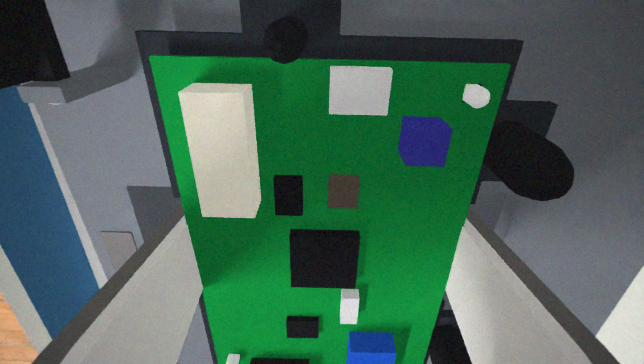

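move(joints={"left_gripper_m":0.09}, cameras=[])

move(target={"side":"left","x":0.3618,"y":0.0258,"z":0.949,"quat_wxyz":[0.99993,0,0,0.0115]}, min_time_s=0.6, cameras=[])

move(joints={"left_gripper_m":0.05}, cameras=[])

Scene clock: 346.10 s.
Joint torques (N m): left_arm=[-22.23 6.79 7.88 -2.53 -0.01 -0.42 -0.03] | right_arm=[-3.06 -7.82 -9.39 -1.31 0.15 -1.27 -0.24]
External joint torques (N m): left_arm=[0.39 1.31 0.43 1.39 -0.04 -0.36 -0.03] | right_arm=[1.52 0.85 0.19 0.02 0.1 0 -0.26]
Motor temperatures (°C): left_arm=[30 31 29 32 37 34 40] | right_arm=[34 34 29 32 45 35 35]
Wrist force (N): left_arm=[-1.8 0.1 -9.4] | right_arm=[-0.4 7.9 -11.5]
Wrist torque (N m): left_arm=[-0.07 -0.44 -0.20] | right_arm=[0.07 0.67 0.51]
Wrist force, peak (N): left_arm=[-22.7 3.2 -1.1] | right_arm=[-0.4 8.4 -11.8]
move: done
base_odometry: x=-1.015 y=-1.536 heading=-2.524
lidar_m: 0.87 0.62 0.49 0.95 1.49 2.09 4.18 4.40 3.31 0.68 0.69 0.90
base_status: not commanded
joint_positions: torso_squat_rad=+0.350 torso_shift_rad=+0.000 torso_pitch_rad=+0.400 torso_yaw_rad=+0.000 left_shoulder_pitch_rad=-1.546 left_shoulder_roll_rad=+0.412 left_shoulder_yaw_rad=-0.943 left_elbow_rad=-1.018 left_forearm_roll_rad=+1.103 left_wrist_pitch_rad=+1.559 left_hand_roll_rad=+0.919 left_gripper_m=+0.090 right_shoulder_pitch_rad=+0.471 right_shoulder_roll_rad=-1.505 right_shoulder_yaw_rad=-0.567 right_elbow_rad=-2.384 right_forearm_roll_rad=-1.560 right_wrist_pitch_rad=+0.696 right_hand_roll_rad=-0.686 right_gripper_m=+0.000 head_pan_rad=+0.000 head_tilt_rad=+0.600
joint_status: all done
wheel_motors_off: 0
motor_effort: left_wheel=+0(2) right_wheel=+4(7)
contact_limits: left_gripper_m 520 mA; right_gripper_m 350 mA
chest: x=-0.1076 y=-0.0007 z=+1.2231 quat_wxyz=(+0.980, +0.000, +0.199, +0.000) (m; base frame)
left_hand: x=+0.3637 y=+0.0257 z=+0.9490 quat_wxyz=(+1.000, +0.000, +0.000, +0.011) (m; base frame)
right_hand: x=+0.2204 y=-0.2696 z=+1.0608 quat_wxyz=(+0.943, +0.250, -0.213, -0.059) (m; base frame)
pictures: none
No camera images: "cameras" was empty.

Scene clock: 347.03 s.
Joint torques (N m): left_arm=[-19.96 6.44 6.53 -4.24 0.13 0.3 0.47] | right_arm=[-3.48 -7.86 -9.78 -1.27 0.1 -1.37 -0.24]
External joint torques (N m): left_arm=[2.59 0.99 -0.99 -0.31 0.1 0.36 0.47] | right_arm=[1.11 0.81 -0.21 0.06 0.05 -0.1 -0.27]
Motor temperatures (°C): left_arm=[30 31 29 32 37 34 40] | right_arm=[34 34 29 32 45 35 35]
Wrist force (N): left_arm=[-1.8 0.1 -9.4] | right_arm=[-0.6 8.2 -11.4]
Wrist torque (N m): left_arm=[-0.08 -0.43 -0.21] | right_arm=[0.03 0.64 0.50]
Wrist force, peak (N): left_arm=[-1.8 0.3 -9.8] | right_arm=[-0.5 8.5 -11.8]
move: done
base_odometry: x=-1.015 y=-1.536 heading=-2.524
lidar_m: 0.87 0.62 0.49 0.95 1.49 2.08 4.17 4.40 3.32 0.67 0.70 0.90
base_status: not commanded
joint_positions: torso_squat_rad=+0.350 torso_shift_rad=+0.000 torso_pitch_rad=+0.400 torso_yaw_rad=+0.000 left_shoulder_pitch_rad=-1.542 left_shoulder_roll_rad=+0.416 left_shoulder_yaw_rad=-0.943 left_elbow_rad=-1.033 left_forearm_roll_rad=+1.103 left_wrist_pitch_rad=+1.562 left_hand_roll_rad=+0.928 left_gripper_m=+0.090 right_shoulder_pitch_rad=+0.471 right_shoulder_roll_rad=-1.505 right_shoulder_yaw_rad=-0.567 right_elbow_rad=-2.384 right_forearm_roll_rad=-1.560 right_wrist_pitch_rad=+0.696 right_hand_roll_rad=-0.686 right_gripper_m=+0.000 head_pan_rad=+0.000 head_tilt_rad=+0.600
joint_status: all done
wheel_motors_off: 0
motor_effort: left_wheel=+2(2) right_wheel=+4(6)
contact_limits: left_gripper_m 520 mA; right_gripper_m 350 mA
chest: x=-0.1076 y=-0.0007 z=+1.2231 quat_wxyz=(+0.980, +0.000, +0.199, +0.000) (m; base frame)
left_hand: x=+0.3619 y=+0.0255 z=+0.9492 quat_wxyz=(+1.000, +0.000, +0.000, +0.011) (m; base frame)
left_hand_status: reached (checked arc, planned for 0.6 s): 0 mm and 0.0 deg off.
right_hand: x=+0.2204 y=-0.2696 z=+1.0608 quat_wxyz=(+0.943, +0.250, -0.213, -0.059) (m; base frame)
pictures: none
No camera images: "cameras" was empty.

Scene clock: 347.97 s.
Joint torques (N m): left_arm=[-20.96 6.68 6.69 -3.53 -0.52 -0.54 0.55] | right_arm=[-3.1 -7.88 -9.57 -1.22 0.11 -1.38 -0.22]
External joint torques (N m): left_arm=[1.59 1.24 -0.83 0.4 -0.55 -0.48 0.55] | right_arm=[1.49 0.79 0.01 0.11 0.06 -0.11 -0.24]
Motor temperatures (°C): left_arm=[30 31 29 32 37 34 40] | right_arm=[34 34 29 32 45 35 35]
Wrist force (N): left_arm=[-7.1 0.5 -6.1] | right_arm=[-0.3 7.9 -11.8]
Wrist torque (N m): left_arm=[-0.08 -0.30 -0.35] | right_arm=[0.05 0.68 0.51]
Wrist force, peak (N): left_arm=[-6.8 0.2 -9.8] | right_arm=[-0.2 8.4 -11.8]
move: off_target
base_odometry: x=-1.015 y=-1.536 heading=-2.524
lidar_m: 0.87 0.61 0.50 0.94 1.49 2.09 4.17 4.40 3.31 0.67 0.69 0.89
base_status: not commanded
joint_positions: torso_squat_rad=+0.350 torso_shift_rad=+0.000 torso_pitch_rad=+0.400 torso_yaw_rad=+0.000 left_shoulder_pitch_rad=-1.542 left_shoulder_roll_rad=+0.416 left_shoulder_yaw_rad=-0.943 left_elbow_rad=-1.033 left_forearm_roll_rad=+1.103 left_wrist_pitch_rad=+1.563 left_hand_roll_rad=+0.928 left_gripper_m=+0.071 right_shoulder_pitch_rad=+0.471 right_shoulder_roll_rad=-1.505 right_shoulder_yaw_rad=-0.567 right_elbow_rad=-2.384 right_forearm_roll_rad=-1.560 right_wrist_pitch_rad=+0.696 right_hand_roll_rad=-0.686 right_gripper_m=+0.000 head_pan_rad=+0.000 head_tilt_rad=+0.600
joint_status: left_gripper_m off_target (ended at +0.071, target +0.050)
wheel_motors_off: 0
motor_effort: left_wheel=+2(2) right_wheel=+6(7)
contact_limits: left_gripper_m 520 mA; right_gripper_m 350 mA
chest: x=-0.1076 y=-0.0007 z=+1.2231 quat_wxyz=(+0.980, +0.000, +0.199, +0.000) (m; base frame)
left_hand: x=+0.3617 y=+0.0256 z=+0.9491 quat_wxyz=(+1.000, +0.000, +0.000, +0.011) (m; base frame)
right_hand: x=+0.2204 y=-0.2696 z=+1.0608 quat_wxyz=(+0.943, +0.250, -0.213, -0.059) (m; base frame)
pictures: none
No camera images: "cameras" was empty.

Good (−5 N). Raise limit and lift.

move(contact_limits={"left_gripper_m":672}, cameras=[])

move(target={"side":"left","x":0.3612,"y":0.0256,"z":0.965,"quat_wxyz":[0.99993,0,0,0.0115]}, min_time_s=3, cameras=["left_wrist_camera","head_camera"])

Scene clock: 352.40 s.
Joint torques (N m): left_arm=[-20.77 6.51 6.6 -3.51 -0.57 -0.6 0.53] | right_arm=[-3.25 -7.74 -9.48 -1.05 0.07 -1.43 -0.2]
External joint torques (N m): left_arm=[1.78 1.07 -0.92 0.43 -0.6 -0.55 0.53] | right_arm=[1.34 0.93 0.1 0.28 0.02 -0.15 -0.22]
Motor temperatures (°C): left_arm=[30 31 29 32 37 34 40] | right_arm=[34 34 29 31 45 35 35]
Wrist force (N): left_arm=[-6.1 0.6 -8.0] | right_arm=[-0.4 8.1 -11.5]
Wrist torque (N m): left_arm=[-0.09 -0.30 -0.35] | right_arm=[0.03 0.67 0.49]
Wrist force, peak (N): left_arm=[-6.5 0.6 -8.9] | right_arm=[-0.1 8.1 -12.0]
base_odometry: x=-1.015 y=-1.536 heading=-2.524
lidar_m: 0.87 0.62 0.50 0.95 1.48 2.09 4.17 4.39 3.32 0.67 0.70 0.89
base_status: not commanded
joint_positions: torso_squat_rad=+0.350 torso_shift_rad=+0.000 torso_pitch_rad=+0.400 torso_yaw_rad=+0.000 left_shoulder_pitch_rad=-1.542 left_shoulder_roll_rad=+0.416 left_shoulder_yaw_rad=-0.943 left_elbow_rad=-1.033 left_forearm_roll_rad=+1.103 left_wrist_pitch_rad=+1.563 left_hand_roll_rad=+0.928 left_gripper_m=+0.071 right_shoulder_pitch_rad=+0.471 right_shoulder_roll_rad=-1.505 right_shoulder_yaw_rad=-0.567 right_elbow_rad=-2.384 right_forearm_roll_rad=-1.560 right_wrist_pitch_rad=+0.696 right_hand_roll_rad=-0.686 right_gripper_m=+0.000 head_pan_rad=+0.000 head_tilt_rad=+0.600
joint_status: not commanded
wheel_motors_off: 0
motor_effort: left_wheel=+0(2) right_wheel=+4(7)
contact_limits: left_gripper_m 672 mA; right_gripper_m 350 mA
chest: x=-0.1076 y=-0.0007 z=+1.2231 quat_wxyz=(+0.980, +0.000, +0.199, +0.000) (m; base frame)
left_hand: x=+0.3617 y=+0.0256 z=+0.9491 quat_wxyz=(+1.000, +0.000, +0.000, +0.011) (m; base frame)
right_hand: x=+0.2204 y=-0.2696 z=+1.0608 quat_wxyz=(+0.943, +0.250, -0.213, -0.059) (m; base frame)
pictures: none
No camera images: "cameras" was empty.

Scene clock: 355.73 s.
Joint torques (N m): left_arm=[-22.65 6.92 8.95 -4.23 0.4 0.36 0.54] | right_arm=[-3.37 -7.83 -9.61 -1.28 0.11 -1.41 -0.22]
External joint torques (N m): left_arm=[-0.06 1.32 1.22 -0.37 0.37 0.42 0.54] | right_arm=[1.22 0.84 -0.03 0.05 0.06 -0.13 -0.25]
Motor temperatures (°C): left_arm=[30 31 29 32 37 34 40] | right_arm=[34 34 29 31 45 35 35]
Wrist force (N): left_arm=[-1.6 0.2 -9.7] | right_arm=[-0.3 8.2 -11.5]
Wrist torque (N m): left_arm=[-0.10 -0.40 -0.21] | right_arm=[0.05 0.69 0.51]
Wrist force, peak (N): left_arm=[-3.8 -2.5 -14.3] | right_arm=[-0.4 8.4 -11.9]
move: done
base_odometry: x=-1.015 y=-1.536 heading=-2.524
lidar_m: 0.86 0.61 0.49 0.94 1.48 2.08 4.18 4.39 3.30 0.67 0.70 0.91
base_status: not commanded
joint_positions: torso_squat_rad=+0.350 torso_shift_rad=+0.000 torso_pitch_rad=+0.400 torso_yaw_rad=+0.000 left_shoulder_pitch_rad=-1.559 left_shoulder_roll_rad=+0.433 left_shoulder_yaw_rad=-0.931 left_elbow_rad=-1.066 left_forearm_roll_rad=+1.117 left_wrist_pitch_rad=+1.597 left_hand_roll_rad=+0.944 left_gripper_m=+0.071 right_shoulder_pitch_rad=+0.471 right_shoulder_roll_rad=-1.505 right_shoulder_yaw_rad=-0.567 right_elbow_rad=-2.384 right_forearm_roll_rad=-1.560 right_wrist_pitch_rad=+0.696 right_hand_roll_rad=-0.686 right_gripper_m=+0.000 head_pan_rad=+0.000 head_tilt_rad=+0.600
joint_status: all done
wheel_motors_off: 0
motor_effort: left_wheel=-1(3) right_wheel=+5(6)
contact_limits: left_gripper_m 672 mA; right_gripper_m 350 mA
chest: x=-0.1076 y=-0.0007 z=+1.2231 quat_wxyz=(+0.980, +0.000, +0.199, +0.000) (m; base frame)
left_hand: x=+0.3614 y=+0.0255 z=+0.9642 quat_wxyz=(+1.000, +0.000, +0.000, +0.011) (m; base frame)
left_hand_status: reached (checked arc, planned for 3.0 s): 1 mm and 0.1 deg off.
right_hand: x=+0.2204 y=-0.2696 z=+1.0608 quat_wxyz=(+0.943, +0.250, -0.213, -0.059) (m; base frame)
pictures: head_camera, left_wrist_camera
camera_calibration:
head_camera: T_world_to_cam=[[0.0329292, -0.998752, 0.0375469, -0.0546936], [-0.818619, -0.0485045, -0.572285, 0.851627], [0.573392, -0.0118917, -0.819195, 1.09029], [0, 0, 0, 1]] pos_world=[0.0737959, -0.000352103, 1.38259]
left_wrist_camera: T_world_to_cam=[[0.999209, 0.0376307, -0.0128296, -0.351038], [0.0391071, -0.872143, 0.487686, -0.427902], [0.00716268, -0.487802, -0.872925, 0.920532], [0, 0, 0, 1]] pos_world=[0.360901, 0.0890558, 1.00773]

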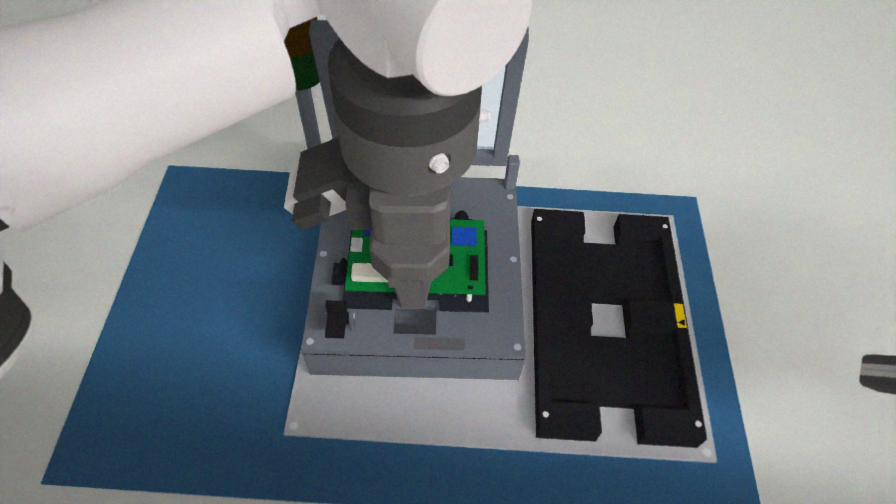

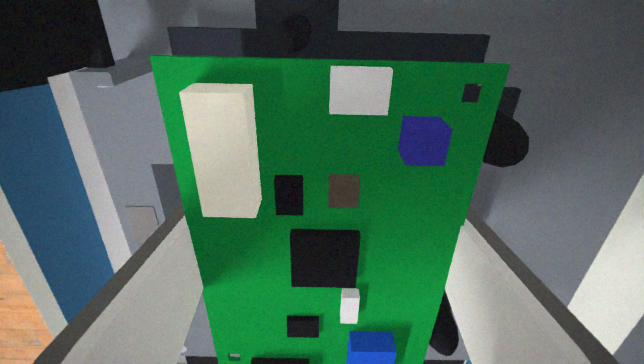

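move(target={"side":"left","x":0.33,"y":0.10,"z":1.15,"quat_wxyz":[1,0,0,0]}, min_time_s=2.5, cameras=["head_camera"])

move(base={"x_m_s":-0.25,"for_s":2.7}, cameras=[])

move(joints={"torso_pitch_rad":0.15}, cameras=["head_camera"])

Scene clock: 363.93 s.
Joint torques (N m): left_arm=[-20.61 8.03 10.67 -1.4 0.33 0.24 0.39] | right_arm=[-3.33 -7.94 -9.3 -1.23 0.08 -1.38 -0.21]
External joint torques (N m): left_arm=[0.34 0.76 1.14 -0.37 0.29 0.29 0.39] | right_arm=[1.26 0.73 0.28 0.1 0.02 -0.11 -0.23]
Motor temperatures (°C): left_arm=[30 31 29 32 37 34 40] | right_arm=[34 34 29 31 45 35 35]
Wrist force (N): left_arm=[-1.9 0.1 -10.0] | right_arm=[-0.2 8.3 -11.5]
Wrist torque (N m): left_arm=[-0.05 -0.41 -0.22] | right_arm=[0.03 0.69 0.50]
Wrist force, peak (N): left_arm=[-1.8 0.2 -10.4] | right_arm=[-0.1 8.4 -11.9]
move: done
base_odometry: x=-1.015 y=-1.536 heading=-2.524
lidar_m: 0.87 0.61 0.50 0.94 1.48 2.09 4.18 4.40 3.31 0.67 0.69 0.90
base_status: not commanded
joint_positions: torso_squat_rad=+0.350 torso_shift_rad=+0.000 torso_pitch_rad=+0.400 torso_yaw_rad=+0.000 left_shoulder_pitch_rad=-1.760 left_shoulder_roll_rad=+0.838 left_shoulder_yaw_rad=-0.826 left_elbow_rad=-1.499 left_forearm_roll_rad=+1.497 left_wrist_pitch_rad=+1.919 left_hand_roll_rad=+1.083 left_gripper_m=+0.071 right_shoulder_pitch_rad=+0.471 right_shoulder_roll_rad=-1.505 right_shoulder_yaw_rad=-0.567 right_elbow_rad=-2.384 right_forearm_roll_rad=-1.560 right_wrist_pitch_rad=+0.696 right_hand_roll_rad=-0.686 right_gripper_m=+0.000 head_pan_rad=+0.000 head_tilt_rad=+0.600
joint_status: all done
wheel_motors_off: 0
motor_effort: left_wheel=+1(3) right_wheel=+6(6)
contact_limits: left_gripper_m 672 mA; right_gripper_m 350 mA
chest: x=-0.1076 y=-0.0007 z=+1.2231 quat_wxyz=(+0.980, +0.000, +0.199, +0.000) (m; base frame)
left_hand: x=+0.3300 y=+0.0999 z=+1.1498 quat_wxyz=(+1.000, +0.000, +0.000, +0.000) (m; base frame)
left_hand_status: reached (checked arc, planned for 2.5 s): 0 mm and 0.0 deg off.
right_hand: x=+0.2204 y=-0.2696 z=+1.0608 quat_wxyz=(+0.943, +0.250, -0.213, -0.059) (m; base frame)
pictures: head_camera
camera_calibration:
head_camera: T_world_to_cam=[[0.0329296, -0.998752, 0.0375468, -0.0546932], [-0.818619, -0.0485048, -0.572285, 0.851627], [0.573392, -0.0118914, -0.819195, 1.09029], [0, 0, 0, 1]] pos_world=[0.0737958, -0.000351962, 1.38259]

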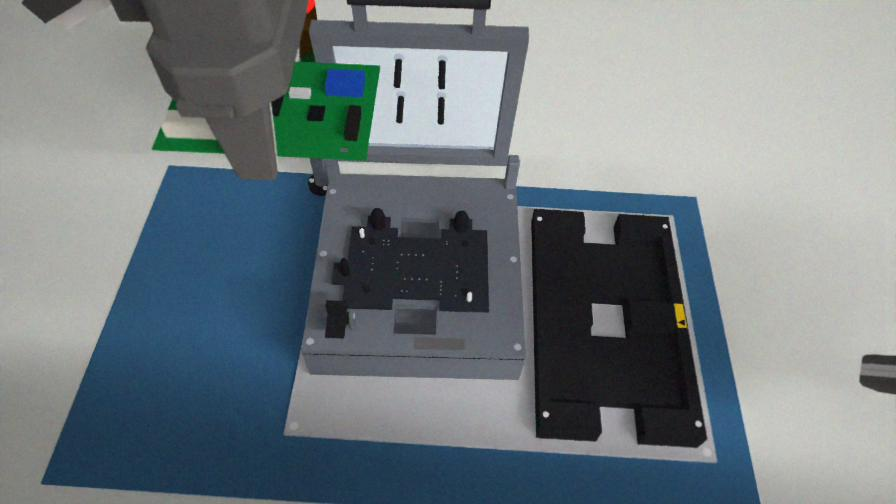

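Scene clock: 367.97 s.
Joint torques (N m): left_arm=[-20.11 7.94 10.24 -1.24 0.35 0.24 0.43] | right_arm=[-3.22 -7.83 -9.71 -1.12 0.11 -1.38 -0.15]
External joint torques (N m): left_arm=[0.85 0.67 0.7 -0.21 0.31 0.3 0.43] | right_arm=[1.37 0.84 -0.13 0.21 0.05 -0.11 -0.18]
Motor temperatures (°C): left_arm=[30 31 29 32 37 34 40] | right_arm=[34 34 29 31 45 35 35]
Wrist force (N): left_arm=[-2.0 -0.1 -9.6] | right_arm=[-0.3 8.1 -11.5]
Wrist torque (N m): left_arm=[-0.03 -0.41 -0.20] | right_arm=[0.03 0.69 0.52]
Wrist force, peak (N): left_arm=[-1.9 0.0 -10.2] | right_arm=[-0.2 8.1 -12.2]
move: done
base_odometry: x=-0.464 y=-1.145 heading=-2.525
lidar_m: 1.54 1.00 1.30 1.44 1.50 2.09 3.50 3.62 3.29 3.20 1.31 1.06
base_status: done (sent for 2.7 of 2.7 s)
joint_positions: torso_squat_rad=+0.350 torso_shift_rad=+0.000 torso_pitch_rad=+0.400 torso_yaw_rad=+0.000 left_shoulder_pitch_rad=-1.760 left_shoulder_roll_rad=+0.838 left_shoulder_yaw_rad=-0.826 left_elbow_rad=-1.499 left_forearm_roll_rad=+1.497 left_wrist_pitch_rad=+1.919 left_hand_roll_rad=+1.083 left_gripper_m=+0.071 right_shoulder_pitch_rad=+0.471 right_shoulder_roll_rad=-1.505 right_shoulder_yaw_rad=-0.567 right_elbow_rad=-2.384 right_forearm_roll_rad=-1.560 right_wrist_pitch_rad=+0.696 right_hand_roll_rad=-0.686 right_gripper_m=+0.000 head_pan_rad=+0.000 head_tilt_rad=+0.600
joint_status: not commanded
wheel_motors_off: 0
motor_effort: left_wheel=-2(22) right_wheel=+4(22)
contact_limits: left_gripper_m 672 mA; right_gripper_m 350 mA
chest: x=-0.1076 y=-0.0007 z=+1.2231 quat_wxyz=(+0.980, +0.000, +0.199, +0.000) (m; base frame)
left_hand: x=+0.3301 y=+0.0999 z=+1.1498 quat_wxyz=(+1.000, +0.000, +0.000, +0.000) (m; base frame)
right_hand: x=+0.2205 y=-0.2696 z=+1.0607 quat_wxyz=(+0.943, +0.250, -0.213, -0.059) (m; base frame)
pictures: none
No camera images: "cameras" was empty.

Scene clock: 369.57 s.
Joint torques (N m): left_arm=[-18.75 7.84 9.71 0.4 -0.05 -0.05 0.5] | right_arm=[-4.75 -10.38 -10.01 -0.18 0.17 -1.59 -0.38]
External joint torques (N m): left_arm=[1.31 0.61 0.53 -0.23 0.33 0.23 0.52] | right_arm=[1.56 0.64 0.21 -0.06 -0.09 0.01 -0.42]
Motor temperatures (°C): left_arm=[30 31 29 32 37 34 40] | right_arm=[34 34 29 31 45 35 35]
Wrist force (N): left_arm=[-3.6 0.2 -9.7] | right_arm=[-1.7 8.1 -10.7]
Wrist torque (N m): left_arm=[-0.08 -0.51 -0.18] | right_arm=[0.03 0.61 0.49]
Wrist force, peak (N): left_arm=[-3.5 -0.1 -9.9] | right_arm=[-0.2 8.2 -12.0]
move: done
base_odometry: x=-0.464 y=-1.145 heading=-2.525
lidar_m: 1.55 1.01 1.30 1.44 1.50 2.10 3.50 3.62 3.30 3.19 1.31 1.06
base_status: not commanded
joint_positions: torso_squat_rad=+0.350 torso_shift_rad=+0.000 torso_pitch_rad=+0.150 torso_yaw_rad=+0.000 left_shoulder_pitch_rad=-1.760 left_shoulder_roll_rad=+0.838 left_shoulder_yaw_rad=-0.826 left_elbow_rad=-1.499 left_forearm_roll_rad=+1.497 left_wrist_pitch_rad=+1.919 left_hand_roll_rad=+1.083 left_gripper_m=+0.071 right_shoulder_pitch_rad=+0.471 right_shoulder_roll_rad=-1.505 right_shoulder_yaw_rad=-0.567 right_elbow_rad=-2.384 right_forearm_roll_rad=-1.560 right_wrist_pitch_rad=+0.696 right_hand_roll_rad=-0.686 right_gripper_m=+0.000 head_pan_rad=+0.000 head_tilt_rad=+0.600
joint_status: all done
wheel_motors_off: 0
motor_effort: left_wheel=-3(4) right_wheel=+4(6)
contact_limits: left_gripper_m 672 mA; right_gripper_m 350 mA
chest: x=-0.1819 y=-0.0007 z=+1.2440 quat_wxyz=(+0.997, +0.000, +0.075, +0.000) (m; base frame)
left_hand: x=+0.2603 y=+0.0998 z=+1.2814 quat_wxyz=(+0.992, +0.000, -0.125, +0.000) (m; base frame)
right_hand: x=+0.1761 y=-0.2697 z=+1.1679 quat_wxyz=(+0.909, +0.255, -0.329, -0.027) (m; base frame)
pictures: head_camera
camera_calibration:
head_camera: T_world_to_cam=[[0.0224493, -0.998757, 0.0445046, -0.0636107], [-0.651619, -0.0483786, -0.757002, 1.063], [0.758215, -0.0120058, -0.651895, 0.975494], [0, 0, 0, 1]] pos_world=[-0.0455337, -0.000393442, 1.44344]

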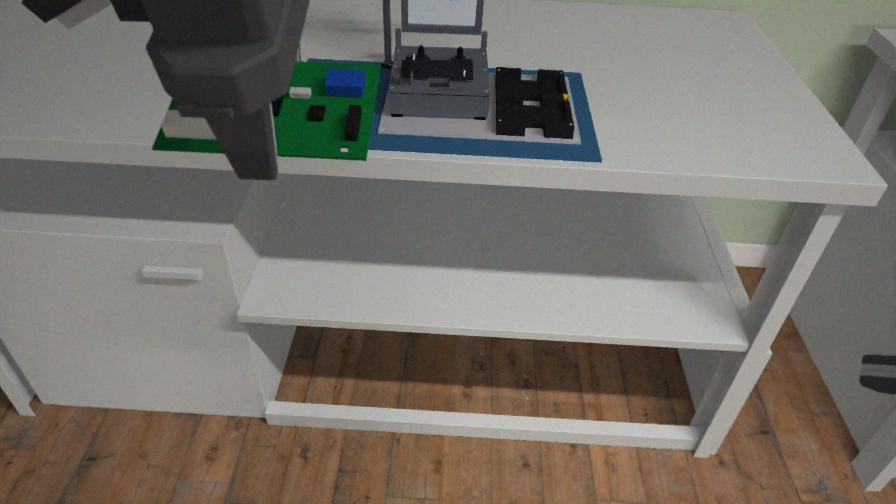

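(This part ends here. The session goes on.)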